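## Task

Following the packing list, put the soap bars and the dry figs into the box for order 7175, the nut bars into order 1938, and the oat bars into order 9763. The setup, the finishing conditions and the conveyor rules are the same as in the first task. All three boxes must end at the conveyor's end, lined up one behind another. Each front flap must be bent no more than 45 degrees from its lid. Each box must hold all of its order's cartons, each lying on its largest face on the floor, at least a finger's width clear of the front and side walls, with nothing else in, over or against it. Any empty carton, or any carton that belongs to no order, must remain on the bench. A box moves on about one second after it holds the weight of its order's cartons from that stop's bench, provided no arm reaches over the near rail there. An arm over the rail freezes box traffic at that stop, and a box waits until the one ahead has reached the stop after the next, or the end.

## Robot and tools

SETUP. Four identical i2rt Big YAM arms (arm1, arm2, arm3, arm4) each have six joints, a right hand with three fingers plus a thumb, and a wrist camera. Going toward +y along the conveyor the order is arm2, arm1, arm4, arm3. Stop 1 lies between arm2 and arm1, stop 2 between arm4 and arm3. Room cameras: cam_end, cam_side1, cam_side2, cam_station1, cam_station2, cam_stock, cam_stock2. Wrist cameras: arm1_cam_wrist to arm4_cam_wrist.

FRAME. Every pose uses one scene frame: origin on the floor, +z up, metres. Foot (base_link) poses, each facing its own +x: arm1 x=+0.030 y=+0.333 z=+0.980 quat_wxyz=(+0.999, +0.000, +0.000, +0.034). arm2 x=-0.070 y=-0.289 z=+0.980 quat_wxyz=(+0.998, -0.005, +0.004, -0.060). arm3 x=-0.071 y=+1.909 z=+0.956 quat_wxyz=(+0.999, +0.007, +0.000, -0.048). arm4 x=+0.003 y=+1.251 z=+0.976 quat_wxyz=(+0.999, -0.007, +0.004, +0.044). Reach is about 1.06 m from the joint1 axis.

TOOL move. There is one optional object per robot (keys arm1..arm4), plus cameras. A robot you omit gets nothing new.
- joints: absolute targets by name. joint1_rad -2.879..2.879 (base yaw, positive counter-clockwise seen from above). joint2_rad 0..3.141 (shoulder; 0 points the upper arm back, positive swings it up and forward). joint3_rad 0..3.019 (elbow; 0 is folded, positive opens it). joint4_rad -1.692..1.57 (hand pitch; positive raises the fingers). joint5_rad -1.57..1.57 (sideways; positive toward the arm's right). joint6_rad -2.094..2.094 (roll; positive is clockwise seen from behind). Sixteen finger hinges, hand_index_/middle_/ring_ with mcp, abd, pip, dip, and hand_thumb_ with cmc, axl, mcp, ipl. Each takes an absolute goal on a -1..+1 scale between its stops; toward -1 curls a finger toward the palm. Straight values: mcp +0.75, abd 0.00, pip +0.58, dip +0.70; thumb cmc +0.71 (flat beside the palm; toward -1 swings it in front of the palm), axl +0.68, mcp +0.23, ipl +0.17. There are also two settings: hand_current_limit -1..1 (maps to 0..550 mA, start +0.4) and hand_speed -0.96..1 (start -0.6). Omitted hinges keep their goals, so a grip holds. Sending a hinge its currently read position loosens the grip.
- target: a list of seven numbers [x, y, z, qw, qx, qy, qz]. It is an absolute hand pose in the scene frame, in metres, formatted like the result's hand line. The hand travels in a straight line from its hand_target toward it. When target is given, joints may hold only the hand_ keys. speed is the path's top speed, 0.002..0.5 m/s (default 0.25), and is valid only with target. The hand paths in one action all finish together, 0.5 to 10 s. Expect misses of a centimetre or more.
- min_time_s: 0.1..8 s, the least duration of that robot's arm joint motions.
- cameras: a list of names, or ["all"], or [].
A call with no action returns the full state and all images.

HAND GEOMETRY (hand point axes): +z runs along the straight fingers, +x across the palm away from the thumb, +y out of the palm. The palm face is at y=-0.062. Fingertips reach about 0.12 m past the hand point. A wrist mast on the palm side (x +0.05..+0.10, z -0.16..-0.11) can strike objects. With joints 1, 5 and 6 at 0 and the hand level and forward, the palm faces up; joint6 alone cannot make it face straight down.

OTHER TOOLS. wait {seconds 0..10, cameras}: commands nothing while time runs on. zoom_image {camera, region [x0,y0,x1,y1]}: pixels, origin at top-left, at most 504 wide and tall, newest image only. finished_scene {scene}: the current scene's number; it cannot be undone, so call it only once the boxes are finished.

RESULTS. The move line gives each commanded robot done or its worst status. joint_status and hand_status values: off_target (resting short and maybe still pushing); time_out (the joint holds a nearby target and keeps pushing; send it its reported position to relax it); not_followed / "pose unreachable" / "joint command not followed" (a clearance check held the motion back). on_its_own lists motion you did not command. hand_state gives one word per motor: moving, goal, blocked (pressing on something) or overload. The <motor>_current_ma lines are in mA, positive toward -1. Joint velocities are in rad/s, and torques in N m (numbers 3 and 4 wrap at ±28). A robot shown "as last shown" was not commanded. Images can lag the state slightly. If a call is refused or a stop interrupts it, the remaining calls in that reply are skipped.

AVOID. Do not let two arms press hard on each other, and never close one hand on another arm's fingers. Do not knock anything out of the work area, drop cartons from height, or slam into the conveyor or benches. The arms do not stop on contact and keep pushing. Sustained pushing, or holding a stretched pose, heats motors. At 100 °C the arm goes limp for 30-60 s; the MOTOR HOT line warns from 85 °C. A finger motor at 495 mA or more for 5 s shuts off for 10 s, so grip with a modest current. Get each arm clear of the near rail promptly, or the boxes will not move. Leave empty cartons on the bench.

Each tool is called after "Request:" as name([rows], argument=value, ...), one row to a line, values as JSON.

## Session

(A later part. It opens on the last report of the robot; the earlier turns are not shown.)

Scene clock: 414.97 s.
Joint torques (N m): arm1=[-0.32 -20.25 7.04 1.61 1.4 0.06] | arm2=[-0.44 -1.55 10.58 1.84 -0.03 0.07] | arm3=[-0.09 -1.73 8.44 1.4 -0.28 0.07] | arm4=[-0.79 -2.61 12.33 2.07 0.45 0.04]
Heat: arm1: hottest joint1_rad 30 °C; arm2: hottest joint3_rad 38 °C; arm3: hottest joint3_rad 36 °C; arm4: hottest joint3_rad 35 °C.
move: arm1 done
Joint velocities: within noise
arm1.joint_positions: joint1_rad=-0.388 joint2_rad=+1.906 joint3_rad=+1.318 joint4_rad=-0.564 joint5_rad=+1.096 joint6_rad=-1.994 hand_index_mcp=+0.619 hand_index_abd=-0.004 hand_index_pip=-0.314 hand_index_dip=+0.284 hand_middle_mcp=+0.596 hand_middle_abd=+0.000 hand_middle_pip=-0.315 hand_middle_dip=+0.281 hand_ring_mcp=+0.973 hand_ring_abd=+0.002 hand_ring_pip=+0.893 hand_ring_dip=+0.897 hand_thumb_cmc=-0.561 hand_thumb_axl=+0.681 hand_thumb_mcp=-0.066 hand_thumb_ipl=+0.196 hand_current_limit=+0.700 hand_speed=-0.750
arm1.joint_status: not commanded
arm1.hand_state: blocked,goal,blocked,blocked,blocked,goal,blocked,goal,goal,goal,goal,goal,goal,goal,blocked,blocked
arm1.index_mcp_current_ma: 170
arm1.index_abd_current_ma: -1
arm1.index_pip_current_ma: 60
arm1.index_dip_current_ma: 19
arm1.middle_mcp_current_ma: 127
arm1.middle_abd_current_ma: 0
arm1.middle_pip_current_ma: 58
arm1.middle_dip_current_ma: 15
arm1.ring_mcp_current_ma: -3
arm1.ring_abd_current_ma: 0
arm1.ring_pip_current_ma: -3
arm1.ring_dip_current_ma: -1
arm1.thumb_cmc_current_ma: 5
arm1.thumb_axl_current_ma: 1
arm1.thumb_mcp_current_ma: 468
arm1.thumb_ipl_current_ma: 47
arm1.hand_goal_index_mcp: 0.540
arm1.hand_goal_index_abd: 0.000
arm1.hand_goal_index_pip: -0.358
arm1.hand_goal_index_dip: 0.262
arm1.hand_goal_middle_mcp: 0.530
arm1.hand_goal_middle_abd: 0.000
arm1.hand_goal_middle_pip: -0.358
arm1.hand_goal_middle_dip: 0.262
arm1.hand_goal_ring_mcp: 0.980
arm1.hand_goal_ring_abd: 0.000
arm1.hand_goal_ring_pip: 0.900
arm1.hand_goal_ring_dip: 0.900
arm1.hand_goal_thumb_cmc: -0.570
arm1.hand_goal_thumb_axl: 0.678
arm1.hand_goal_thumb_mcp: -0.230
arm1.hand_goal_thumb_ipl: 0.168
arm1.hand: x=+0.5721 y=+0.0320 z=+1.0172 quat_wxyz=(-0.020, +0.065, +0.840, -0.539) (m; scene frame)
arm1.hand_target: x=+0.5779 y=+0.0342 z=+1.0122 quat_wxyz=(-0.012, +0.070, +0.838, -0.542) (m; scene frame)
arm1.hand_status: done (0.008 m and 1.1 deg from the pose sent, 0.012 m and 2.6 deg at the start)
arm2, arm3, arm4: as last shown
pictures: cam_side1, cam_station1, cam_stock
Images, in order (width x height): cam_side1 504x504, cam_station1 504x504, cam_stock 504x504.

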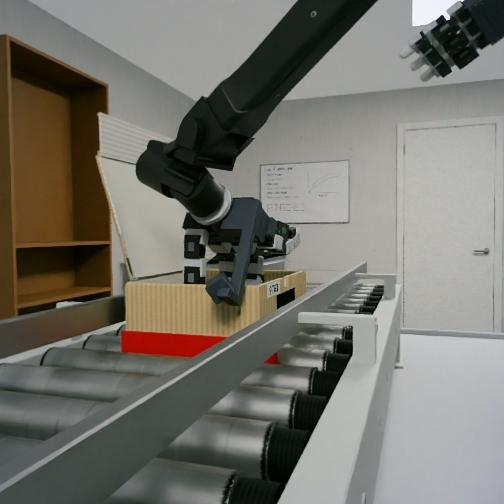

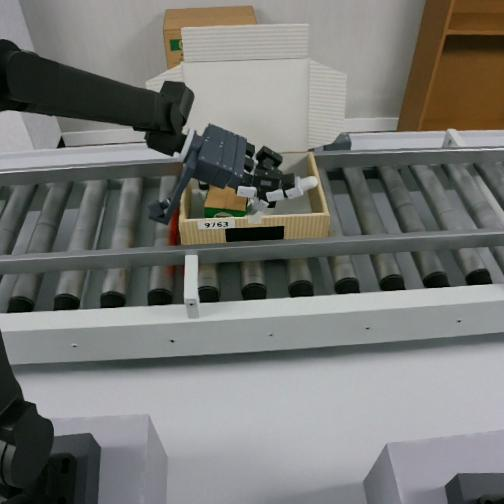

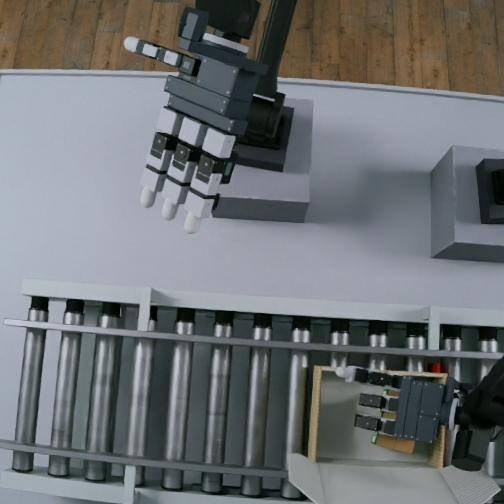

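Request:
move(arm1={"target":[0.577,0.034,1.002,-0.012,0.070,0.838,-0.542],"speed":0.04}, cameras=["cam_station1"])

Request:
zoom_image(camera="cam_station1", region=[150, 90, 350, 260])

Scene clock: 416.07 s.
Joint torques (N m): arm1=[-0.32 -20.48 6.84 1.59 1.37 0.04] | arm2=[-0.79 -1.08 10.56 1.92 -0.05 0.06] | arm3=[-0.26 -2.26 8.51 1.57 -0.29 0.12] | arm4=[-0.73 -2.61 12.27 2.07 0.44 0.04]
Heat: arm1: hottest joint1_rad 30 °C; arm2: hottest joint3_rad 38 °C; arm3: hottest joint3_rad 36 °C; arm4: hottest joint3_rad 35 °C.
move: arm1 done
Joint velocities: within noise
arm1.joint_positions: joint1_rad=-0.388 joint2_rad=+1.920 joint3_rad=+1.308 joint4_rad=-0.539 joint5_rad=+1.096 joint6_rad=-1.994 hand_index_mcp=+0.619 hand_index_abd=-0.004 hand_index_pip=-0.314 hand_index_dip=+0.284 hand_middle_mcp=+0.596 hand_middle_abd=+0.000 hand_middle_pip=-0.315 hand_middle_dip=+0.281 hand_ring_mcp=+0.973 hand_ring_abd=+0.002 hand_ring_pip=+0.893 hand_ring_dip=+0.897 hand_thumb_cmc=-0.561 hand_thumb_axl=+0.681 hand_thumb_mcp=-0.066 hand_thumb_ipl=+0.197 hand_current_limit=+0.700 hand_speed=-0.750
arm1.joint_status: not commanded
arm1.hand_state: blocked,goal,blocked,blocked,blocked,goal,blocked,goal,goal,goal,goal,goal,goal,goal,blocked,blocked
arm1.index_mcp_current_ma: 170
arm1.index_abd_current_ma: -1
arm1.index_pip_current_ma: 60
arm1.index_dip_current_ma: 19
arm1.middle_mcp_current_ma: 127
arm1.middle_abd_current_ma: 0
arm1.middle_pip_current_ma: 58
arm1.middle_dip_current_ma: 15
arm1.ring_mcp_current_ma: -3
arm1.ring_abd_current_ma: 0
arm1.ring_pip_current_ma: -3
arm1.ring_dip_current_ma: -1
arm1.thumb_cmc_current_ma: 5
arm1.thumb_axl_current_ma: 1
arm1.thumb_mcp_current_ma: 468
arm1.thumb_ipl_current_ma: 48
arm1.hand_goal_index_mcp: 0.540
arm1.hand_goal_index_abd: 0.000
arm1.hand_goal_index_pip: -0.358
arm1.hand_goal_index_dip: 0.262
arm1.hand_goal_middle_mcp: 0.530
arm1.hand_goal_middle_abd: 0.000
arm1.hand_goal_middle_pip: -0.358
arm1.hand_goal_middle_dip: 0.262
arm1.hand_goal_ring_mcp: 0.980
arm1.hand_goal_ring_abd: 0.000
arm1.hand_goal_ring_pip: 0.900
arm1.hand_goal_ring_dip: 0.900
arm1.hand_goal_thumb_cmc: -0.570
arm1.hand_goal_thumb_axl: 0.678
arm1.hand_goal_thumb_mcp: -0.230
arm1.hand_goal_thumb_ipl: 0.168
arm1.hand: x=+0.5718 y=+0.0321 z=+1.0069 quat_wxyz=(-0.019, +0.065, +0.840, -0.539) (m; scene frame)
arm1.hand_target: x=+0.5770 y=+0.0341 z=+1.0021 quat_wxyz=(-0.012, +0.070, +0.838, -0.542) (m; scene frame)
arm1.hand_status: done (0.007 m and 1.1 deg from the pose sent, 0.016 m and 1.1 deg at the start)
arm2, arm4: as last shown
arm3.joint_positions: joint1_rad=+0.261 joint2_rad=+0.846 joint3_rad=+1.000 joint4_rad=-1.445 joint5_rad=+0.003 joint6_rad=-0.007 hand_index_mcp=+0.691 hand_index_abd=+0.002 hand_index_pip=-0.358 hand_index_dip=+0.264 hand_middle_mcp=+0.692 hand_middle_abd=-0.002 hand_middle_pip=-0.355 hand_middle_dip=+0.265 hand_ring_mcp=+0.974 hand_ring_abd=+0.001 hand_ring_pip=+0.897 hand_ring_dip=+0.897 hand_thumb_cmc=-0.571 hand_thumb_axl=+0.680 hand_thumb_mcp=+0.007 hand_thumb_ipl=+0.169 hand_current_limit=+0.700 hand_speed=-0.750
arm3.joint_status: not commanded
arm3.hand_state: goal,goal,goal,goal,goal,goal,goal,goal,goal,goal,goal,goal,goal,goal,goal,goal
arm3.index_mcp_current_ma: 1
arm3.index_abd_current_ma: 1
arm3.index_pip_current_ma: 0
arm3.index_dip_current_ma: 1
arm3.middle_mcp_current_ma: 1
arm3.middle_abd_current_ma: -1
arm3.middle_pip_current_ma: 2
arm3.middle_dip_current_ma: 2
arm3.ring_mcp_current_ma: -6
arm3.ring_abd_current_ma: 0
arm3.ring_pip_current_ma: -2
arm3.ring_dip_current_ma: -2
arm3.thumb_cmc_current_ma: 0
arm3.thumb_axl_current_ma: 1
arm3.thumb_mcp_current_ma: -2
arm3.thumb_ipl_current_ma: 1
arm3.hand_goal_index_mcp: 0.690
arm3.hand_goal_index_abd: 0.000
arm3.hand_goal_index_pip: -0.358
arm3.hand_goal_index_dip: 0.262
arm3.hand_goal_middle_mcp: 0.690
arm3.hand_goal_middle_abd: 0.000
arm3.hand_goal_middle_pip: -0.358
arm3.hand_goal_middle_dip: 0.262
arm3.hand_goal_ring_mcp: 0.980
arm3.hand_goal_ring_abd: 0.000
arm3.hand_goal_ring_pip: 0.900
arm3.hand_goal_ring_dip: 0.900
arm3.hand_goal_thumb_cmc: -0.570
arm3.hand_goal_thumb_axl: 0.678
arm3.hand_goal_thumb_mcp: 0.010
arm3.hand_goal_thumb_ipl: 0.168
arm3.hand: x=+0.2771 y=+1.9394 z=+1.2597 quat_wxyz=(+0.087, +0.638, +0.757, +0.111) (m; scene frame)
arm3.hand_target: x=+0.2785 y=+1.9427 z=+1.2636 quat_wxyz=(+0.092, +0.636, +0.756, +0.120) (m; scene frame)
arm3.hand_status: not commanded
pictures: cam_station1
Images, in order (width x height): cam_station1 504x504.

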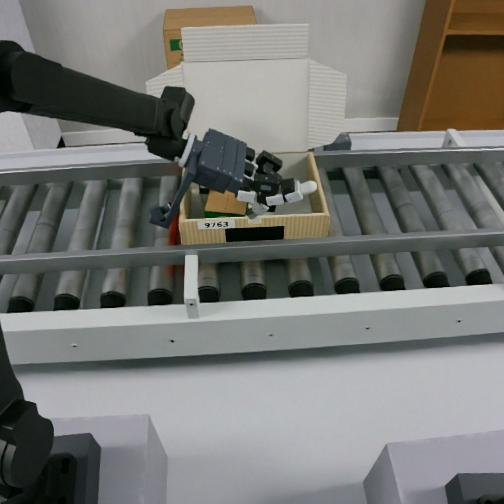

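Scaled by 2.520 from the camera's 504x504 image, which has a finer 720x720 frame.

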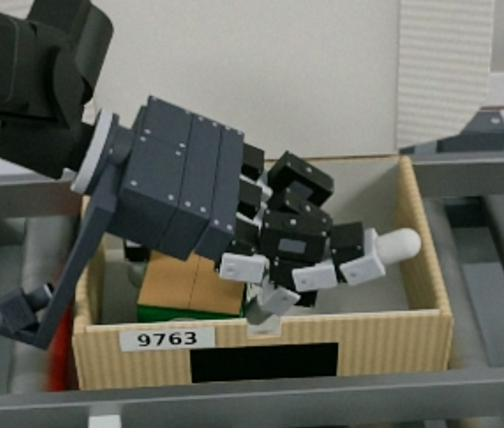

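Request:
zoom_image(camera="cam_station1", region=[175, 165, 275, 245])

Request:
move(arm1={"target":[0.577,0.034,0.994,-0.012,0.070,0.838,-0.542],"speed":0.04}, cameras=["cam_station1","cam_side1","cam_stock"])

Request:
zoom_image(camera="cam_station1", region=[175, 165, 275, 245])

Scaled by 5.040 from the camera's 504x504 image, which has a finer 720x720 frame.

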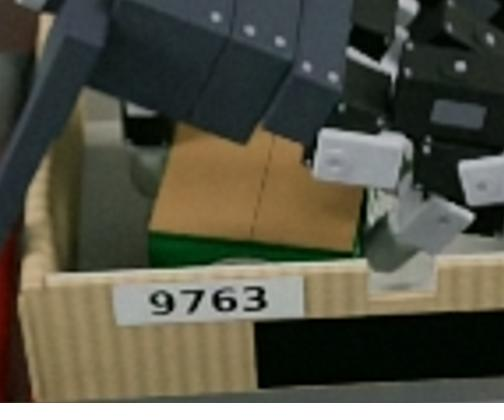

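Scene clock: 417.73 s.
Joint torques (N m): arm1=[-0.03 -19.6 6.58 1.74 1.26 0.06] | arm2=[-0.67 -1.14 10.54 1.84 -0.03 0.06] | arm3=[-0.32 -2.02 8.54 1.65 -0.29 0.12] | arm4=[-0.67 -2.67 12.29 2.09 0.45 0.04]
Heat: arm1: hottest joint1_rad 30 °C; arm2: hottest joint3_rad 38 °C; arm3: hottest joint3_rad 36 °C; arm4: hottest joint3_rad 35 °C.
move: arm1 off_target
Joint velocities: within noise
arm1.joint_positions: joint1_rad=-0.388 joint2_rad=+1.922 joint3_rad=+1.305 joint4_rad=-0.523 joint5_rad=+1.099 joint6_rad=-1.994 hand_index_mcp=+0.617 hand_index_abd=-0.004 hand_index_pip=-0.314 hand_index_dip=+0.286 hand_middle_mcp=+0.596 hand_middle_abd=+0.000 hand_middle_pip=-0.315 hand_middle_dip=+0.280 hand_ring_mcp=+0.973 hand_ring_abd=+0.002 hand_ring_pip=+0.893 hand_ring_dip=+0.897 hand_thumb_cmc=-0.560 hand_thumb_axl=+0.681 hand_thumb_mcp=-0.066 hand_thumb_ipl=+0.197 hand_current_limit=+0.700 hand_speed=-0.750
arm1.joint_status: not commanded
arm1.hand_state: blocked,goal,blocked,blocked,blocked,goal,blocked,goal,goal,goal,goal,goal,goal,goal,blocked,blocked
arm1.index_mcp_current_ma: 164
arm1.index_abd_current_ma: -1
arm1.index_pip_current_ma: 60
arm1.index_dip_current_ma: 23
arm1.middle_mcp_current_ma: 127
arm1.middle_abd_current_ma: 0
arm1.middle_pip_current_ma: 58
arm1.middle_dip_current_ma: 14
arm1.ring_mcp_current_ma: -3
arm1.ring_abd_current_ma: 0
arm1.ring_pip_current_ma: -3
arm1.ring_dip_current_ma: -1
arm1.thumb_cmc_current_ma: 6
arm1.thumb_axl_current_ma: 1
arm1.thumb_mcp_current_ma: 468
arm1.thumb_ipl_current_ma: 49
arm1.hand_goal_index_mcp: 0.540
arm1.hand_goal_index_abd: 0.000
arm1.hand_goal_index_pip: -0.358
arm1.hand_goal_index_dip: 0.262
arm1.hand_goal_middle_mcp: 0.530
arm1.hand_goal_middle_abd: 0.000
arm1.hand_goal_middle_pip: -0.358
arm1.hand_goal_middle_dip: 0.262
arm1.hand_goal_ring_mcp: 0.980
arm1.hand_goal_ring_abd: 0.000
arm1.hand_goal_ring_pip: 0.900
arm1.hand_goal_ring_dip: 0.900
arm1.hand_goal_thumb_cmc: -0.570
arm1.hand_goal_thumb_axl: 0.678
arm1.hand_goal_thumb_mcp: -0.230
arm1.hand_goal_thumb_ipl: 0.168
arm1.hand: x=+0.5735 y=+0.0311 z=+1.0065 quat_wxyz=(-0.015, +0.068, +0.838, -0.541) (m; scene frame)
arm1.hand_target: x=+0.5768 y=+0.0342 z=+0.9943 quat_wxyz=(-0.012, +0.070, +0.838, -0.542) (m; scene frame)
arm1.hand_status: off_target (0.013 m and 0.4 deg from the pose sent, 0.014 m and 1.1 deg at the start)
arm2, arm3: as last shown
arm4.joint_positions: joint1_rad=-0.183 joint2_rad=+0.834 joint3_rad=+1.122 joint4_rad=-1.528 joint5_rad=+0.351 joint6_rad=-0.209 hand_index_mcp=+0.780 hand_index_abd=-0.002 hand_index_pip=-0.355 hand_index_dip=+0.265 hand_middle_mcp=+0.780 hand_middle_abd=-0.001 hand_middle_pip=-0.355 hand_middle_dip=+0.266 hand_ring_mcp=+0.973 hand_ring_abd=+0.000 hand_ring_pip=+0.896 hand_ring_dip=+0.897 hand_thumb_cmc=-0.571 hand_thumb_axl=+0.679 hand_thumb_mcp=+0.086 hand_thumb_ipl=+0.169 hand_current_limit=+0.700 hand_speed=-0.750
arm4.joint_status: not commanded
arm4.hand_state: goal,goal,goal,goal,goal,goal,goal,goal,goal,goal,goal,goal,goal,goal,goal,goal
arm4.index_mcp_current_ma: 0
arm4.index_abd_current_ma: -4
arm4.index_pip_current_ma: 9
arm4.index_dip_current_ma: 10
arm4.middle_mcp_current_ma: 0
arm4.middle_abd_current_ma: -3
arm4.middle_pip_current_ma: 8
arm4.middle_dip_current_ma: 12
arm4.ring_mcp_current_ma: -25
arm4.ring_abd_current_ma: 1
arm4.ring_pip_current_ma: -12
arm4.ring_dip_current_ma: -8
arm4.thumb_cmc_current_ma: -3
arm4.thumb_axl_current_ma: 5
arm4.thumb_mcp_current_ma: -19
arm4.thumb_ipl_current_ma: 4
arm4.hand_goal_index_mcp: 0.780
arm4.hand_goal_index_abd: 0.000
arm4.hand_goal_index_pip: -0.358
arm4.hand_goal_index_dip: 0.262
arm4.hand_goal_middle_mcp: 0.780
arm4.hand_goal_middle_abd: 0.000
arm4.hand_goal_middle_pip: -0.358
arm4.hand_goal_middle_dip: 0.262
arm4.hand_goal_ring_mcp: 0.980
arm4.hand_goal_ring_abd: 0.000
arm4.hand_goal_ring_pip: 0.900
arm4.hand_goal_ring_dip: 0.900
arm4.hand_goal_thumb_cmc: -0.570
arm4.hand_goal_thumb_axl: 0.678
arm4.hand_goal_thumb_mcp: 0.090
arm4.hand_goal_thumb_ipl: 0.168
arm4.hand: x=+0.3417 y=+1.1598 z=+1.3455 quat_wxyz=(+0.235, +0.666, +0.706, -0.051) (m; scene frame)
arm4.hand_target: x=+0.3433 y=+1.1570 z=+1.3695 quat_wxyz=(+0.258, +0.666, +0.699, -0.037) (m; scene frame)
arm4.hand_status: not commanded
pictures: cam_side1, cam_station1, cam_stock
Images, in order (width x height): cam_side1 504x504, cam_station1 504x504, cam_stock 504x504.

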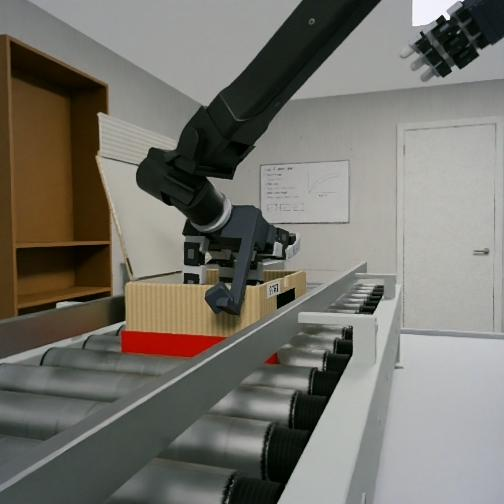

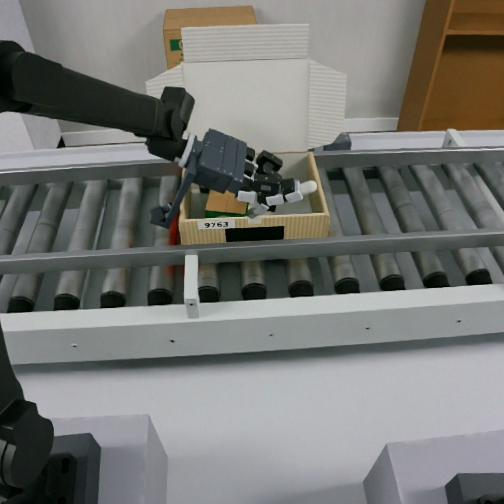

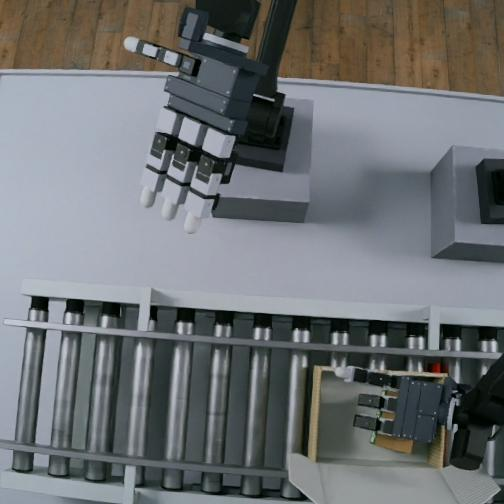

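Scaled by 5.040 from the camera's 504x504 image, which has a finer 720x720 frame.

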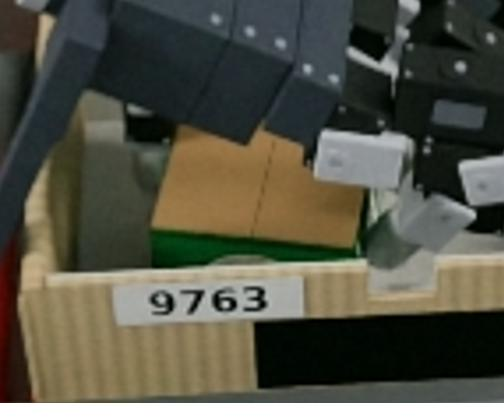

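Request:
move(arm1={"target":[0.577,0.034,1.002,-0.012,0.070,0.838,-0.542],"speed":0.04,"joints":{"hand_index_mcp":0.60,"hand_middle_mcp":0.585,"hand_thumb_mcp":-0.11}}, cameras=[])

Request:
move(arm1={"joints":{"hand_index_mcp":0.625,"hand_middle_mcp":0.61,"hand_thumb_mcp":-0.07}}, cameras=["cam_station1"])

Request:
zoom_image(camera="cam_station1", region=[175, 165, 275, 245])

Scene clock: 419.00 s.
Joint torques (N m): arm1=[-0.38 -20.78 6.97 0.96 1.26 0.03] | arm2=[-0.44 -1.26 10.59 1.84 -0.03 0.05] | arm3=[-0.21 -1.96 8.43 1.69 -0.29 0.09] | arm4=[-0.56 -2.55 12.33 2.09 0.45 0.04]
Heat: arm1: hottest joint1_rad 30 °C; arm2: hottest joint3_rad 38 °C; arm3: hottest joint3_rad 36 °C; arm4: hottest joint3_rad 35 °C.
move: arm1 off_target
Joint velocities: within noise
arm1.joint_positions: joint1_rad=-0.388 joint2_rad=+1.922 joint3_rad=+1.305 joint4_rad=-0.522 joint5_rad=+1.099 joint6_rad=-1.994 hand_index_mcp=+0.624 hand_index_abd=-0.004 hand_index_pip=-0.314 hand_index_dip=+0.286 hand_middle_mcp=+0.606 hand_middle_abd=+0.000 hand_middle_pip=-0.319 hand_middle_dip=+0.277 hand_ring_mcp=+0.973 hand_ring_abd=+0.002 hand_ring_pip=+0.893 hand_ring_dip=+0.897 hand_thumb_cmc=-0.560 hand_thumb_axl=+0.681 hand_thumb_mcp=-0.065 hand_thumb_ipl=+0.197 hand_current_limit=+0.700 hand_speed=-0.750
arm1.joint_status: hand_index_mcp off_target (ended at +0.624, target +0.600); hand_middle_mcp off_target (ended at +0.606, target +0.585); hand_thumb_mcp off_target (ended at -0.065, target -0.110)
arm1.hand_state: blocked,goal,blocked,blocked,goal,goal,blocked,goal,goal,goal,goal,goal,goal,goal,blocked,blocked
arm1.index_mcp_current_ma: 25
arm1.index_abd_current_ma: -1
arm1.index_pip_current_ma: 60
arm1.index_dip_current_ma: 23
arm1.middle_mcp_current_ma: 18
arm1.middle_abd_current_ma: 0
arm1.middle_pip_current_ma: 49
arm1.middle_dip_current_ma: 11
arm1.ring_mcp_current_ma: -3
arm1.ring_abd_current_ma: 0
arm1.ring_pip_current_ma: -3
arm1.ring_dip_current_ma: -1
arm1.thumb_cmc_current_ma: 6
arm1.thumb_axl_current_ma: 1
arm1.thumb_mcp_current_ma: 94
arm1.thumb_ipl_current_ma: 49
arm1.hand_goal_index_mcp: 0.600
arm1.hand_goal_index_abd: 0.000
arm1.hand_goal_index_pip: -0.358
arm1.hand_goal_index_dip: 0.262
arm1.hand_goal_middle_mcp: 0.586
arm1.hand_goal_middle_abd: 0.000
arm1.hand_goal_middle_pip: -0.358
arm1.hand_goal_middle_dip: 0.262
arm1.hand_goal_ring_mcp: 0.980
arm1.hand_goal_ring_abd: 0.000
arm1.hand_goal_ring_pip: 0.900
arm1.hand_goal_ring_dip: 0.900
arm1.hand_goal_thumb_cmc: -0.570
arm1.hand_goal_thumb_axl: 0.678
arm1.hand_goal_thumb_mcp: -0.110
arm1.hand_goal_thumb_ipl: 0.168
arm1.hand: x=+0.5736 y=+0.0310 z=+1.0063 quat_wxyz=(-0.015, +0.068, +0.838, -0.541) (m; scene frame)
arm1.hand_target: x=+0.5771 y=+0.0341 z=+1.0022 quat_wxyz=(-0.012, +0.070, +0.838, -0.542) (m; scene frame)
arm1.hand_status: done (0.006 m and 0.4 deg from the pose sent, 0.006 m and 0.4 deg at the start)
arm2, arm3, arm4: as last shown
pictures: none
No camera images: "cameras" was empty.

Scene clock: 419.47 s.
Joint torques (N m): arm1=[-0.21 -20.78 7.06 1.03 1.25 0.05] | arm2=[-0.38 -1.49 10.52 1.95 -0.04 0.05] | arm3=[-1.08 -2.02 8.38 1.51 -0.23 0.1] | arm4=[-0.73 -2.67 12.33 2.1 0.46 0.04]
Heat: arm1: hottest joint1_rad 30 °C; arm2: hottest joint3_rad 38 °C; arm3: hottest joint3_rad 36 °C; arm4: hottest joint3_rad 35 °C.
move: arm1 done
Joint velocities: within noise
arm1.joint_positions: joint1_rad=-0.388 joint2_rad=+1.922 joint3_rad=+1.305 joint4_rad=-0.522 joint5_rad=+1.099 joint6_rad=-1.994 hand_index_mcp=+0.632 hand_index_abd=-0.004 hand_index_pip=-0.329 hand_index_dip=+0.282 hand_middle_mcp=+0.614 hand_middle_abd=+0.000 hand_middle_pip=-0.331 hand_middle_dip=+0.276 hand_ring_mcp=+0.973 hand_ring_abd=+0.002 hand_ring_pip=+0.893 hand_ring_dip=+0.897 hand_thumb_cmc=-0.564 hand_thumb_axl=+0.681 hand_thumb_mcp=-0.053 hand_thumb_ipl=+0.189 hand_current_limit=+0.700 hand_speed=-0.750
arm1.joint_status: all done
arm1.hand_state: goal,goal,blocked,goal,goal,goal,blocked,goal,goal,goal,goal,goal,goal,goal,goal,blocked
arm1.index_mcp_current_ma: 2
arm1.index_abd_current_ma: -1
arm1.index_pip_current_ma: 31
arm1.index_dip_current_ma: 17
arm1.middle_mcp_current_ma: 1
arm1.middle_abd_current_ma: 0
arm1.middle_pip_current_ma: 27
arm1.middle_dip_current_ma: 10
arm1.ring_mcp_current_ma: -3
arm1.ring_abd_current_ma: 0
arm1.ring_pip_current_ma: -3
arm1.ring_dip_current_ma: -1
arm1.thumb_cmc_current_ma: 2
arm1.thumb_axl_current_ma: 1
arm1.thumb_mcp_current_ma: 20
arm1.thumb_ipl_current_ma: 28
arm1.hand_goal_index_mcp: 0.626
arm1.hand_goal_index_abd: 0.000
arm1.hand_goal_index_pip: -0.358
arm1.hand_goal_index_dip: 0.262
arm1.hand_goal_middle_mcp: 0.610
arm1.hand_goal_middle_abd: 0.000
arm1.hand_goal_middle_pip: -0.358
arm1.hand_goal_middle_dip: 0.262
arm1.hand_goal_ring_mcp: 0.980
arm1.hand_goal_ring_abd: 0.000
arm1.hand_goal_ring_pip: 0.900
arm1.hand_goal_ring_dip: 0.900
arm1.hand_goal_thumb_cmc: -0.570
arm1.hand_goal_thumb_axl: 0.678
arm1.hand_goal_thumb_mcp: -0.070
arm1.hand_goal_thumb_ipl: 0.168
arm1.hand: x=+0.5736 y=+0.0310 z=+1.0063 quat_wxyz=(-0.015, +0.068, +0.838, -0.541) (m; scene frame)
arm1.hand_target: x=+0.5771 y=+0.0341 z=+1.0022 quat_wxyz=(-0.012, +0.070, +0.838, -0.542) (m; scene frame)
arm1.hand_status: not commanded
arm2, arm3, arm4: as last shown
pictures: cam_station1
Images, in order (width x height): cam_station1 504x504.

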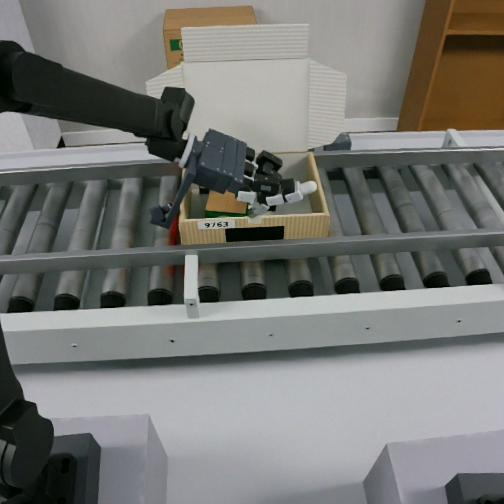

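Scaled by 5.040 from the camera's 504x504 image, which has a finer 720x720 frame.

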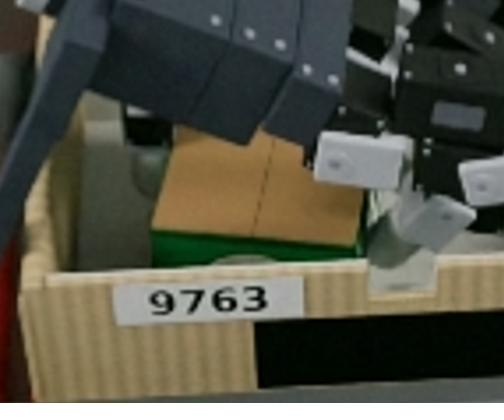

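Request:
move(arm1={"joints":{"hand_index_mcp":0.66,"hand_middle_mcp":0.65,"hand_thumb_mcp":-0.03}}, cameras=[])

Request:
move(arm1={"joints":{"hand_index_mcp":0.69,"hand_middle_mcp":0.69,"hand_thumb_mcp":0.02}}, cameras=["cam_station1"])

Request:
zoom_image(camera="cam_station1", region=[175, 165, 275, 245])

Scene clock: 420.23 s.
Joint torques (N m): arm1=[-0.03 -20.6 7.08 1.01 1.17 0.01] | arm2=[-0.73 -1.2 10.51 1.92 -0.05 0.07] | arm3=[-0.32 -1.85 8.38 1.59 -0.27 0.08] | arm4=[-0.73 -2.67 12.27 2.06 0.45 0.04]
Heat: arm1: hottest joint1_rad 30 °C; arm2: hottest joint3_rad 38 °C; arm3: hottest joint3_rad 36 °C; arm4: hottest joint3_rad 36 °C.
move: arm1 done
Joint velocities: within noise
arm1.joint_positions: joint1_rad=-0.388 joint2_rad=+1.922 joint3_rad=+1.305 joint4_rad=-0.522 joint5_rad=+1.100 joint6_rad=-1.992 hand_index_mcp=+0.649 hand_index_abd=-0.003 hand_index_pip=-0.354 hand_index_dip=+0.266 hand_middle_mcp=+0.635 hand_middle_abd=+0.000 hand_middle_pip=-0.354 hand_middle_dip=+0.265 hand_ring_mcp=+0.973 hand_ring_abd=+0.002 hand_ring_pip=+0.893 hand_ring_dip=+0.897 hand_thumb_cmc=-0.568 hand_thumb_axl=+0.680 hand_thumb_mcp=-0.031 hand_thumb_ipl=+0.170 hand_current_limit=+0.700 hand_speed=-0.750
arm1.joint_status: all done
arm1.hand_state: goal,goal,goal,goal,goal,goal,goal,goal,goal,goal,goal,goal,goal,goal,goal,goal
arm1.index_mcp_current_ma: -7
arm1.index_abd_current_ma: -1
arm1.index_pip_current_ma: 1
arm1.index_dip_current_ma: 1
arm1.middle_mcp_current_ma: -11
arm1.middle_abd_current_ma: 0
arm1.middle_pip_current_ma: 1
arm1.middle_dip_current_ma: 1
arm1.ring_mcp_current_ma: -3
arm1.ring_abd_current_ma: 0
arm1.ring_pip_current_ma: -3
arm1.ring_dip_current_ma: -1
arm1.thumb_cmc_current_ma: 0
arm1.thumb_axl_current_ma: 1
arm1.thumb_mcp_current_ma: 0
arm1.thumb_ipl_current_ma: 1
arm1.hand_goal_index_mcp: 0.660
arm1.hand_goal_index_abd: 0.000
arm1.hand_goal_index_pip: -0.358
arm1.hand_goal_index_dip: 0.262
arm1.hand_goal_middle_mcp: 0.650
arm1.hand_goal_middle_abd: 0.000
arm1.hand_goal_middle_pip: -0.358
arm1.hand_goal_middle_dip: 0.262
arm1.hand_goal_ring_mcp: 0.980
arm1.hand_goal_ring_abd: 0.000
arm1.hand_goal_ring_pip: 0.900
arm1.hand_goal_ring_dip: 0.900
arm1.hand_goal_thumb_cmc: -0.570
arm1.hand_goal_thumb_axl: 0.678
arm1.hand_goal_thumb_mcp: -0.030
arm1.hand_goal_thumb_ipl: 0.168
arm1.hand: x=+0.5737 y=+0.0308 z=+1.0065 quat_wxyz=(-0.015, +0.070, +0.837, -0.542) (m; scene frame)
arm1.hand_target: x=+0.5771 y=+0.0341 z=+1.0022 quat_wxyz=(-0.012, +0.070, +0.838, -0.542) (m; scene frame)
arm1.hand_status: not commanded
arm2, arm3, arm4: as last shown
pictures: none
No camera images: "cameras" was empty.

Scene clock: 420.73 s.
Joint torques (N m): arm1=[-0.32 -20.6 7.02 0.99 1.16 0.01] | arm2=[-0.56 -1.44 10.55 1.89 -0.04 0.05] | arm3=[-0.67 -2.02 8.4 1.55 -0.28 0.06] | arm4=[-0.79 -2.61 12.29 2.06 0.46 0.05]
Heat: arm1: hottest joint1_rad 30 °C; arm2: hottest joint3_rad 39 °C; arm3: hottest joint3_rad 36 °C; arm4: hottest joint3_rad 36 °C.
move: arm1 done
Joint velocities: within noise
arm1.joint_positions: joint1_rad=-0.388 joint2_rad=+1.922 joint3_rad=+1.305 joint4_rad=-0.522 joint5_rad=+1.100 joint6_rad=-1.992 hand_index_mcp=+0.673 hand_index_abd=-0.003 hand_index_pip=-0.355 hand_index_dip=+0.265 hand_middle_mcp=+0.674 hand_middle_abd=+0.000 hand_middle_pip=-0.355 hand_middle_dip=+0.265 hand_ring_mcp=+0.973 hand_ring_abd=+0.002 hand_ring_pip=+0.893 hand_ring_dip=+0.897 hand_thumb_cmc=-0.568 hand_thumb_axl=+0.680 hand_thumb_mcp=+0.017 hand_thumb_ipl=+0.170 hand_current_limit=+0.700 hand_speed=-0.750
arm1.joint_status: all done
arm1.hand_state: goal,goal,goal,goal,goal,goal,goal,goal,goal,goal,goal,goal,goal,goal,goal,goal
arm1.index_mcp_current_ma: -13
arm1.index_abd_current_ma: -1
arm1.index_pip_current_ma: 1
arm1.index_dip_current_ma: 1
arm1.middle_mcp_current_ma: -13
arm1.middle_abd_current_ma: 0
arm1.middle_pip_current_ma: 1
arm1.middle_dip_current_ma: 1
arm1.ring_mcp_current_ma: -3
arm1.ring_abd_current_ma: 0
arm1.ring_pip_current_ma: -3
arm1.ring_dip_current_ma: -1
arm1.thumb_cmc_current_ma: 0
arm1.thumb_axl_current_ma: 1
arm1.thumb_mcp_current_ma: -1
arm1.thumb_ipl_current_ma: 1
arm1.hand_goal_index_mcp: 0.690
arm1.hand_goal_index_abd: 0.000
arm1.hand_goal_index_pip: -0.358
arm1.hand_goal_index_dip: 0.262
arm1.hand_goal_middle_mcp: 0.690
arm1.hand_goal_middle_abd: 0.000
arm1.hand_goal_middle_pip: -0.358
arm1.hand_goal_middle_dip: 0.262
arm1.hand_goal_ring_mcp: 0.980
arm1.hand_goal_ring_abd: 0.000
arm1.hand_goal_ring_pip: 0.900
arm1.hand_goal_ring_dip: 0.900
arm1.hand_goal_thumb_cmc: -0.570
arm1.hand_goal_thumb_axl: 0.678
arm1.hand_goal_thumb_mcp: 0.020
arm1.hand_goal_thumb_ipl: 0.168
arm1.hand: x=+0.5737 y=+0.0308 z=+1.0065 quat_wxyz=(-0.015, +0.070, +0.837, -0.542) (m; scene frame)
arm1.hand_target: x=+0.5771 y=+0.0341 z=+1.0022 quat_wxyz=(-0.012, +0.070, +0.838, -0.542) (m; scene frame)
arm1.hand_status: not commanded
arm2, arm3, arm4: as last shown
pictures: cam_station1
Images, in order (width x height): cam_station1 504x504.

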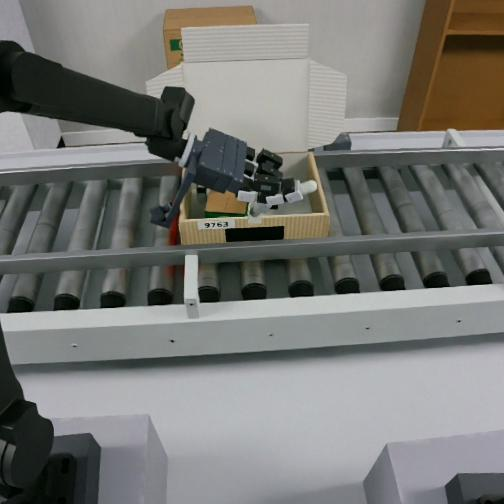

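Scaled by 5.040 from the camera's 504x504 image, which has a finer 720x720 frame.

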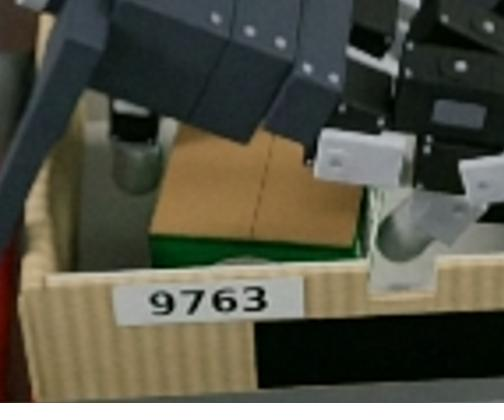

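Request:
move(arm1={"target":[0.577,0.034,1.075,-0.012,0.070,0.838,-0.542],"speed":0.08}, cameras=["cam_station1"])

Request:
zoom_image(camera="cam_station1", region=[150, 90, 350, 260])

Request:
move(arm1={"target":[0.565,0.04,1.19,-0.012,0.070,0.838,-0.542],"speed":0.12}, cameras=["cam_station1","cam_stock"])

Request:
zoom_image(camera="cam_station1", region=[150, 90, 350, 260])

Scene clock: 422.67 s.
Joint torques (N m): arm1=[-0.26 -20.54 10.15 0.29 1.17 -0.01] | arm2=[-0.62 -1.44 10.56 1.92 -0.02 0.05] | arm3=[-0.26 -1.79 8.4 1.51 -0.29 0.06] | arm4=[-0.79 -2.61 12.26 2.09 0.47 0.04]
Heat: arm1: hottest joint1_rad 30 °C; arm2: hottest joint3_rad 39 °C; arm3: hottest joint3_rad 36 °C; arm4: hottest joint3_rad 36 °C.
move: arm1 off_target
Joint velocities: within noise
arm1.joint_positions: joint1_rad=-0.388 joint2_rad=+1.830 joint3_rad=+1.335 joint4_rad=-0.673 joint5_rad=+1.100 joint6_rad=-1.992 hand_index_mcp=+0.674 hand_index_abd=-0.003 hand_index_pip=-0.355 hand_index_dip=+0.265 hand_middle_mcp=+0.674 hand_middle_abd=+0.000 hand_middle_pip=-0.355 hand_middle_dip=+0.265 hand_ring_mcp=+0.973 hand_ring_abd=+0.002 hand_ring_pip=+0.893 hand_ring_dip=+0.897 hand_thumb_cmc=-0.568 hand_thumb_axl=+0.680 hand_thumb_mcp=+0.017 hand_thumb_ipl=+0.170 hand_current_limit=+0.700 hand_speed=-0.750
arm1.joint_status: not commanded
arm1.hand_state: goal,goal,goal,goal,goal,goal,goal,goal,goal,goal,goal,goal,goal,goal,goal,goal
arm1.index_mcp_current_ma: -13
arm1.index_abd_current_ma: -1
arm1.index_pip_current_ma: 1
arm1.index_dip_current_ma: 1
arm1.middle_mcp_current_ma: -13
arm1.middle_abd_current_ma: 0
arm1.middle_pip_current_ma: 1
arm1.middle_dip_current_ma: 1
arm1.ring_mcp_current_ma: -3
arm1.ring_abd_current_ma: 0
arm1.ring_pip_current_ma: -3
arm1.ring_dip_current_ma: -1
arm1.thumb_cmc_current_ma: 0
arm1.thumb_axl_current_ma: 1
arm1.thumb_mcp_current_ma: -1
arm1.thumb_ipl_current_ma: 1
arm1.hand_goal_index_mcp: 0.690
arm1.hand_goal_index_abd: 0.000
arm1.hand_goal_index_pip: -0.358
arm1.hand_goal_index_dip: 0.262
arm1.hand_goal_middle_mcp: 0.690
arm1.hand_goal_middle_abd: 0.000
arm1.hand_goal_middle_pip: -0.358
arm1.hand_goal_middle_dip: 0.262
arm1.hand_goal_ring_mcp: 0.980
arm1.hand_goal_ring_abd: 0.000
arm1.hand_goal_ring_pip: 0.900
arm1.hand_goal_ring_dip: 0.900
arm1.hand_goal_thumb_cmc: -0.570
arm1.hand_goal_thumb_axl: 0.678
arm1.hand_goal_thumb_mcp: 0.020
arm1.hand_goal_thumb_ipl: 0.168
arm1.hand: x=+0.5612 y=+0.0349 z=+1.0601 quat_wxyz=(-0.027, +0.062, +0.840, -0.539) (m; scene frame)
arm1.hand_target: x=+0.5765 y=+0.0344 z=+1.0751 quat_wxyz=(-0.012, +0.070, +0.838, -0.542) (m; scene frame)
arm1.hand_status: off_target (0.022 m and 2.0 deg from the pose sent, 0.069 m and 0.3 deg at the start)
arm2.joint_positions: joint1_rad=-0.109 joint2_rad=+0.646 joint3_rad=+1.356 joint4_rad=-1.194 joint5_rad=+0.073 joint6_rad=+0.493 hand_index_mcp=+0.762 hand_index_abd=+0.000 hand_index_pip=+0.577 hand_index_dip=+0.696 hand_middle_mcp=+0.763 hand_middle_abd=+0.001 hand_middle_pip=+0.577 hand_middle_dip=+0.696 hand_ring_mcp=+0.763 hand_ring_abd=+0.001 hand_ring_pip=+0.577 hand_ring_dip=+0.696 hand_thumb_cmc=+0.722 hand_thumb_axl=+0.677 hand_thumb_mcp=+0.226 hand_thumb_ipl=+0.168 hand_current_limit=+0.400 hand_speed=-0.600
arm2.joint_status: not commanded
arm2.hand_state: goal,goal,overload,goal,goal,goal,goal,goal,goal,goal,goal,goal,goal,goal,goal,goal
arm2.index_mcp_current_ma: 4
arm2.index_abd_current_ma: 0
arm2.index_pip_current_ma: 0
arm2.index_dip_current_ma: 0
arm2.middle_mcp_current_ma: 5
arm2.middle_abd_current_ma: 0
arm2.middle_pip_current_ma: 0
arm2.middle_dip_current_ma: 0
arm2.ring_mcp_current_ma: 5
arm2.ring_abd_current_ma: 0
arm2.ring_pip_current_ma: 0
arm2.ring_dip_current_ma: 0
arm2.thumb_cmc_current_ma: 4
arm2.thumb_axl_current_ma: 0
arm2.thumb_mcp_current_ma: 0
arm2.thumb_ipl_current_ma: 0
arm2.hand_goal_index_mcp: 0.754
arm2.hand_goal_index_abd: 0.000
arm2.hand_goal_index_pip: 0.576
arm2.hand_goal_index_dip: 0.696
arm2.hand_goal_middle_mcp: 0.754
arm2.hand_goal_middle_abd: 0.000
arm2.hand_goal_middle_pip: 0.576
arm2.hand_goal_middle_dip: 0.696
arm2.hand_goal_ring_mcp: 0.754
arm2.hand_goal_ring_abd: 0.000
arm2.hand_goal_ring_pip: 0.576
arm2.hand_goal_ring_dip: 0.696
arm2.hand_goal_thumb_cmc: 0.714
arm2.hand_goal_thumb_axl: 0.678
arm2.hand_goal_thumb_mcp: 0.226
arm2.hand_goal_thumb_ipl: 0.168
arm2.hand: x=+0.2051 y=-0.4213 z=+1.5850 quat_wxyz=(+0.342, +0.787, +0.338, +0.387) (m; scene frame)
arm2.hand_target: x=+0.1968 y=-0.4222 z=+1.6051 quat_wxyz=(+0.350, +0.782, +0.328, +0.398) (m; scene frame)
arm2.hand_status: not commanded
arm3, arm4: as last shown
pictures: cam_station1
Images, in order (width x height): cam_station1 504x504.

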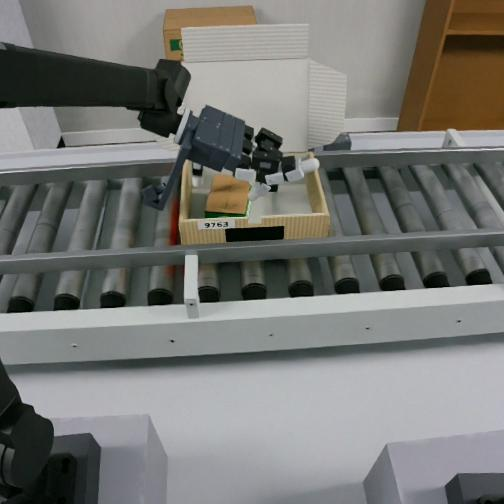

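Scaled by 2.520 from the camera's 504x504 image, which has a finer 720x720 frame.

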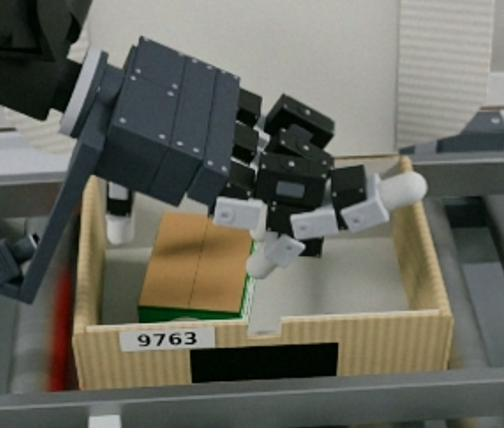

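Scene clock: 424.47 s.
Joint torques (N m): arm1=[0.15 -19.02 11.11 0.16 1.21 0.01] | arm2=[-0.85 -1.32 10.59 1.87 -0.03 0.06] | arm3=[-0.21 -1.61 8.54 1.48 -0.24 0.1] | arm4=[-0.73 -2.49 12.29 2.06 0.46 0.04]
Heat: arm1: hottest joint1_rad 30 °C; arm2: hottest joint3_rad 39 °C; arm3: hottest joint3_rad 36 °C; arm4: hottest joint3_rad 36 °C.
move: arm1 off_target
Joint velocities: within noise
arm1.joint_positions: joint1_rad=-0.387 joint2_rad=+1.700 joint3_rad=+1.473 joint4_rad=-0.949 joint5_rad=+1.101 joint6_rad=-1.986 hand_index_mcp=+0.674 hand_index_abd=-0.003 hand_index_pip=-0.355 hand_index_dip=+0.265 hand_middle_mcp=+0.674 hand_middle_abd=+0.000 hand_middle_pip=-0.355 hand_middle_dip=+0.265 hand_ring_mcp=+0.973 hand_ring_abd=+0.002 hand_ring_pip=+0.893 hand_ring_dip=+0.897 hand_thumb_cmc=-0.568 hand_thumb_axl=+0.680 hand_thumb_mcp=+0.017 hand_thumb_ipl=+0.170 hand_current_limit=+0.700 hand_speed=-0.750
arm1.joint_status: not commanded
arm1.hand_state: goal,goal,goal,goal,goal,goal,goal,goal,goal,goal,goal,goal,goal,goal,goal,goal
arm1.index_mcp_current_ma: -13
arm1.index_abd_current_ma: -1
arm1.index_pip_current_ma: 1
arm1.index_dip_current_ma: 1
arm1.middle_mcp_current_ma: -13
arm1.middle_abd_current_ma: 0
arm1.middle_pip_current_ma: 1
arm1.middle_dip_current_ma: 1
arm1.ring_mcp_current_ma: -3
arm1.ring_abd_current_ma: 0
arm1.ring_pip_current_ma: -3
arm1.ring_dip_current_ma: -1
arm1.thumb_cmc_current_ma: 0
arm1.thumb_axl_current_ma: 1
arm1.thumb_mcp_current_ma: -1
arm1.thumb_ipl_current_ma: 1
arm1.hand_goal_index_mcp: 0.690
arm1.hand_goal_index_abd: 0.000
arm1.hand_goal_index_pip: -0.358
arm1.hand_goal_index_dip: 0.262
arm1.hand_goal_middle_mcp: 0.690
arm1.hand_goal_middle_abd: 0.000
arm1.hand_goal_middle_pip: -0.358
arm1.hand_goal_middle_dip: 0.262
arm1.hand_goal_ring_mcp: 0.980
arm1.hand_goal_ring_abd: 0.000
arm1.hand_goal_ring_pip: 0.900
arm1.hand_goal_ring_dip: 0.900
arm1.hand_goal_thumb_cmc: -0.570
arm1.hand_goal_thumb_axl: 0.678
arm1.hand_goal_thumb_mcp: 0.020
arm1.hand_goal_thumb_ipl: 0.168
arm1.hand: x=+0.5504 y=+0.0389 z=+1.1733 quat_wxyz=(-0.028, +0.062, +0.840, -0.539) (m; scene frame)
arm1.hand_target: x=+0.5643 y=+0.0403 z=+1.1902 quat_wxyz=(-0.011, +0.070, +0.838, -0.542) (m; scene frame)
arm1.hand_status: off_target (0.022 m and 2.1 deg from the pose sent, 0.130 m and 1.9 deg at the start)
arm2, arm3, arm4: as last shown
pictures: cam_station1, cam_stock
Images, in order (width x height): cam_station1 504x504, cam_stock 504x504.

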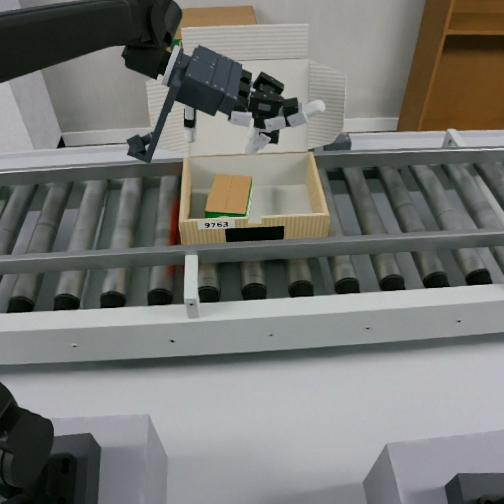

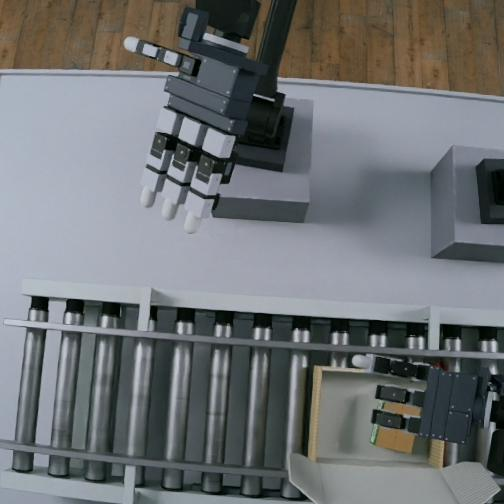

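Scaled by 2.520 from the camera's 504x504 image, which has a finer 720x720 frame.

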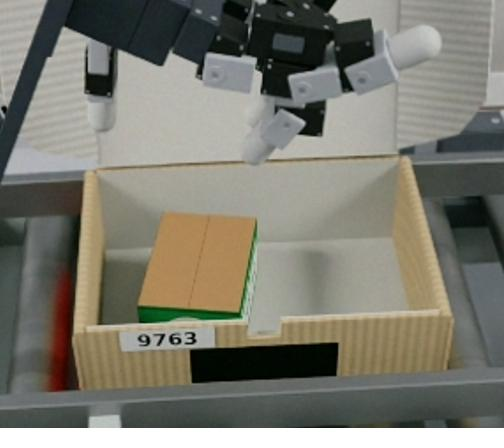

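Request:
move(arm1={"joints": {"joint1_rad": -0.36, "joint2_rad": 1.40, "joint3_rad": 1.5, "joint4_rad": -1.5, "joint5_rad": 1.1, "joint6_rad": -1.4}, "min_time_s": 2}, cameras=["cam_stock", "cam_station1"])

Request:
zoom_image(camera="cam_stock", region=[280, 340, 504, 504])

Scene clock: 427.97 s.
Joint torques (N m): arm1=[-0.03 -13.51 9.92 -0.02 1.18 0.07] | arm2=[-0.5 -1.08 10.55 1.88 -0.04 0.05] | arm3=[-0.38 -2.37 8.44 1.62 -0.28 0.1] | arm4=[-0.73 -2.61 12.26 2.09 0.46 0.04]
Heat: arm1: hottest joint1_rad 30 °C; arm2: hottest joint3_rad 39 °C; arm3: hottest joint3_rad 36 °C; arm4: hottest joint3_rad 36 °C.
move: arm1 done
Joint velocities: within noise
arm1.joint_positions: joint1_rad=-0.370 joint2_rad=+1.398 joint3_rad=+1.473 joint4_rad=-1.489 joint5_rad=+1.101 joint6_rad=-1.410 hand_index_mcp=+0.675 hand_index_abd=-0.003 hand_index_pip=-0.355 hand_index_dip=+0.265 hand_middle_mcp=+0.675 hand_middle_abd=+0.000 hand_middle_pip=-0.355 hand_middle_dip=+0.265 hand_ring_mcp=+0.973 hand_ring_abd=+0.002 hand_ring_pip=+0.893 hand_ring_dip=+0.897 hand_thumb_cmc=-0.570 hand_thumb_axl=+0.680 hand_thumb_mcp=+0.017 hand_thumb_ipl=+0.170 hand_current_limit=+0.700 hand_speed=-0.750
arm1.joint_status: all done
arm1.hand_state: goal,goal,goal,goal,goal,goal,goal,goal,goal,goal,goal,goal,goal,goal,goal,goal
arm1.index_mcp_current_ma: -12
arm1.index_abd_current_ma: -1
arm1.index_pip_current_ma: 1
arm1.index_dip_current_ma: 1
arm1.middle_mcp_current_ma: -12
arm1.middle_abd_current_ma: 0
arm1.middle_pip_current_ma: 1
arm1.middle_dip_current_ma: 1
arm1.ring_mcp_current_ma: -3
arm1.ring_abd_current_ma: 0
arm1.ring_pip_current_ma: -3
arm1.ring_dip_current_ma: -1
arm1.thumb_cmc_current_ma: 0
arm1.thumb_axl_current_ma: 0
arm1.thumb_mcp_current_ma: -1
arm1.thumb_ipl_current_ma: 1
arm1.hand_goal_index_mcp: 0.690
arm1.hand_goal_index_abd: 0.000
arm1.hand_goal_index_pip: -0.358
arm1.hand_goal_index_dip: 0.262
arm1.hand_goal_middle_mcp: 0.690
arm1.hand_goal_middle_abd: 0.000
arm1.hand_goal_middle_pip: -0.358
arm1.hand_goal_middle_dip: 0.262
arm1.hand_goal_ring_mcp: 0.980
arm1.hand_goal_ring_abd: 0.000
arm1.hand_goal_ring_pip: 0.900
arm1.hand_goal_ring_dip: 0.900
arm1.hand_goal_thumb_cmc: -0.570
arm1.hand_goal_thumb_axl: 0.678
arm1.hand_goal_thumb_mcp: 0.020
arm1.hand_goal_thumb_ipl: 0.168
arm1.hand: x=+0.4484 y=+0.0779 z=+1.3078 quat_wxyz=(+0.030, +0.234, +0.818, -0.525) (m; scene frame)
arm1.hand_target: x=+0.4544 y=+0.0809 z=+1.3188 quat_wxyz=(+0.041, +0.238, +0.817, -0.524) (m; scene frame)
arm1.hand_status: not commanded
arm2, arm4: as last shown
arm3.joint_positions: joint1_rad=+0.261 joint2_rad=+0.846 joint3_rad=+1.000 joint4_rad=-1.445 joint5_rad=+0.003 joint6_rad=-0.007 hand_index_mcp=+0.691 hand_index_abd=+0.002 hand_index_pip=-0.358 hand_index_dip=+0.264 hand_middle_mcp=+0.692 hand_middle_abd=-0.002 hand_middle_pip=-0.355 hand_middle_dip=+0.265 hand_ring_mcp=+0.974 hand_ring_abd=+0.001 hand_ring_pip=+0.897 hand_ring_dip=+0.897 hand_thumb_cmc=-0.571 hand_thumb_axl=+0.680 hand_thumb_mcp=+0.007 hand_thumb_ipl=+0.169 hand_current_limit=+0.700 hand_speed=-0.750
arm3.joint_status: not commanded
arm3.hand_state: goal,goal,goal,goal,goal,goal,goal,goal,goal,goal,goal,goal,goal,goal,goal,goal
arm3.index_mcp_current_ma: 1
arm3.index_abd_current_ma: 1
arm3.index_pip_current_ma: 0
arm3.index_dip_current_ma: 1
arm3.middle_mcp_current_ma: 1
arm3.middle_abd_current_ma: -1
arm3.middle_pip_current_ma: 2
arm3.middle_dip_current_ma: 2
arm3.ring_mcp_current_ma: -6
arm3.ring_abd_current_ma: 0
arm3.ring_pip_current_ma: -2
arm3.ring_dip_current_ma: -2
arm3.thumb_cmc_current_ma: 0
arm3.thumb_axl_current_ma: 1
arm3.thumb_mcp_current_ma: -2
arm3.thumb_ipl_current_ma: 1
arm3.hand_goal_index_mcp: 0.690
arm3.hand_goal_index_abd: 0.000
arm3.hand_goal_index_pip: -0.358
arm3.hand_goal_index_dip: 0.262
arm3.hand_goal_middle_mcp: 0.690
arm3.hand_goal_middle_abd: 0.000
arm3.hand_goal_middle_pip: -0.358
arm3.hand_goal_middle_dip: 0.262
arm3.hand_goal_ring_mcp: 0.980
arm3.hand_goal_ring_abd: 0.000
arm3.hand_goal_ring_pip: 0.900
arm3.hand_goal_ring_dip: 0.900
arm3.hand_goal_thumb_cmc: -0.570
arm3.hand_goal_thumb_axl: 0.678
arm3.hand_goal_thumb_mcp: 0.010
arm3.hand_goal_thumb_ipl: 0.168
arm3.hand: x=+0.2771 y=+1.9394 z=+1.2597 quat_wxyz=(+0.087, +0.638, +0.757, +0.111) (m; scene frame)
arm3.hand_target: x=+0.2785 y=+1.9427 z=+1.2636 quat_wxyz=(+0.092, +0.636, +0.756, +0.120) (m; scene frame)
arm3.hand_status: not commanded
pictures: cam_station1, cam_stock
Images, in order (width x height): cam_station1 504x504, cam_stock 504x504.

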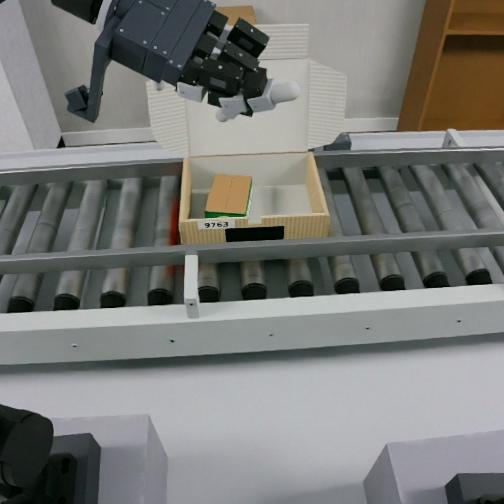

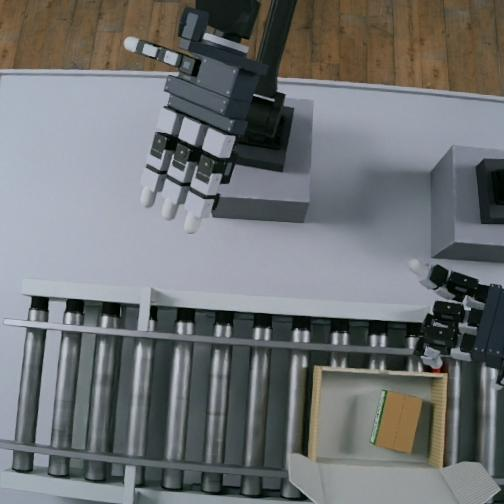

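Scaled by 2.250 from the camera's 504x504 image, which has a finer 720x720 frame.

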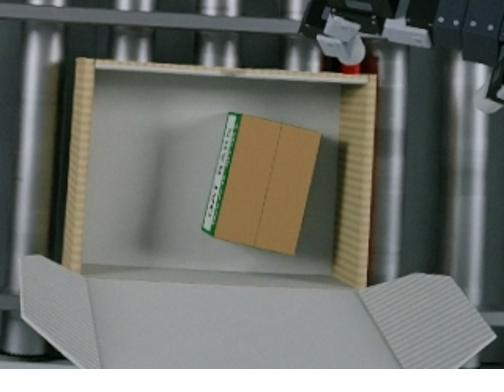

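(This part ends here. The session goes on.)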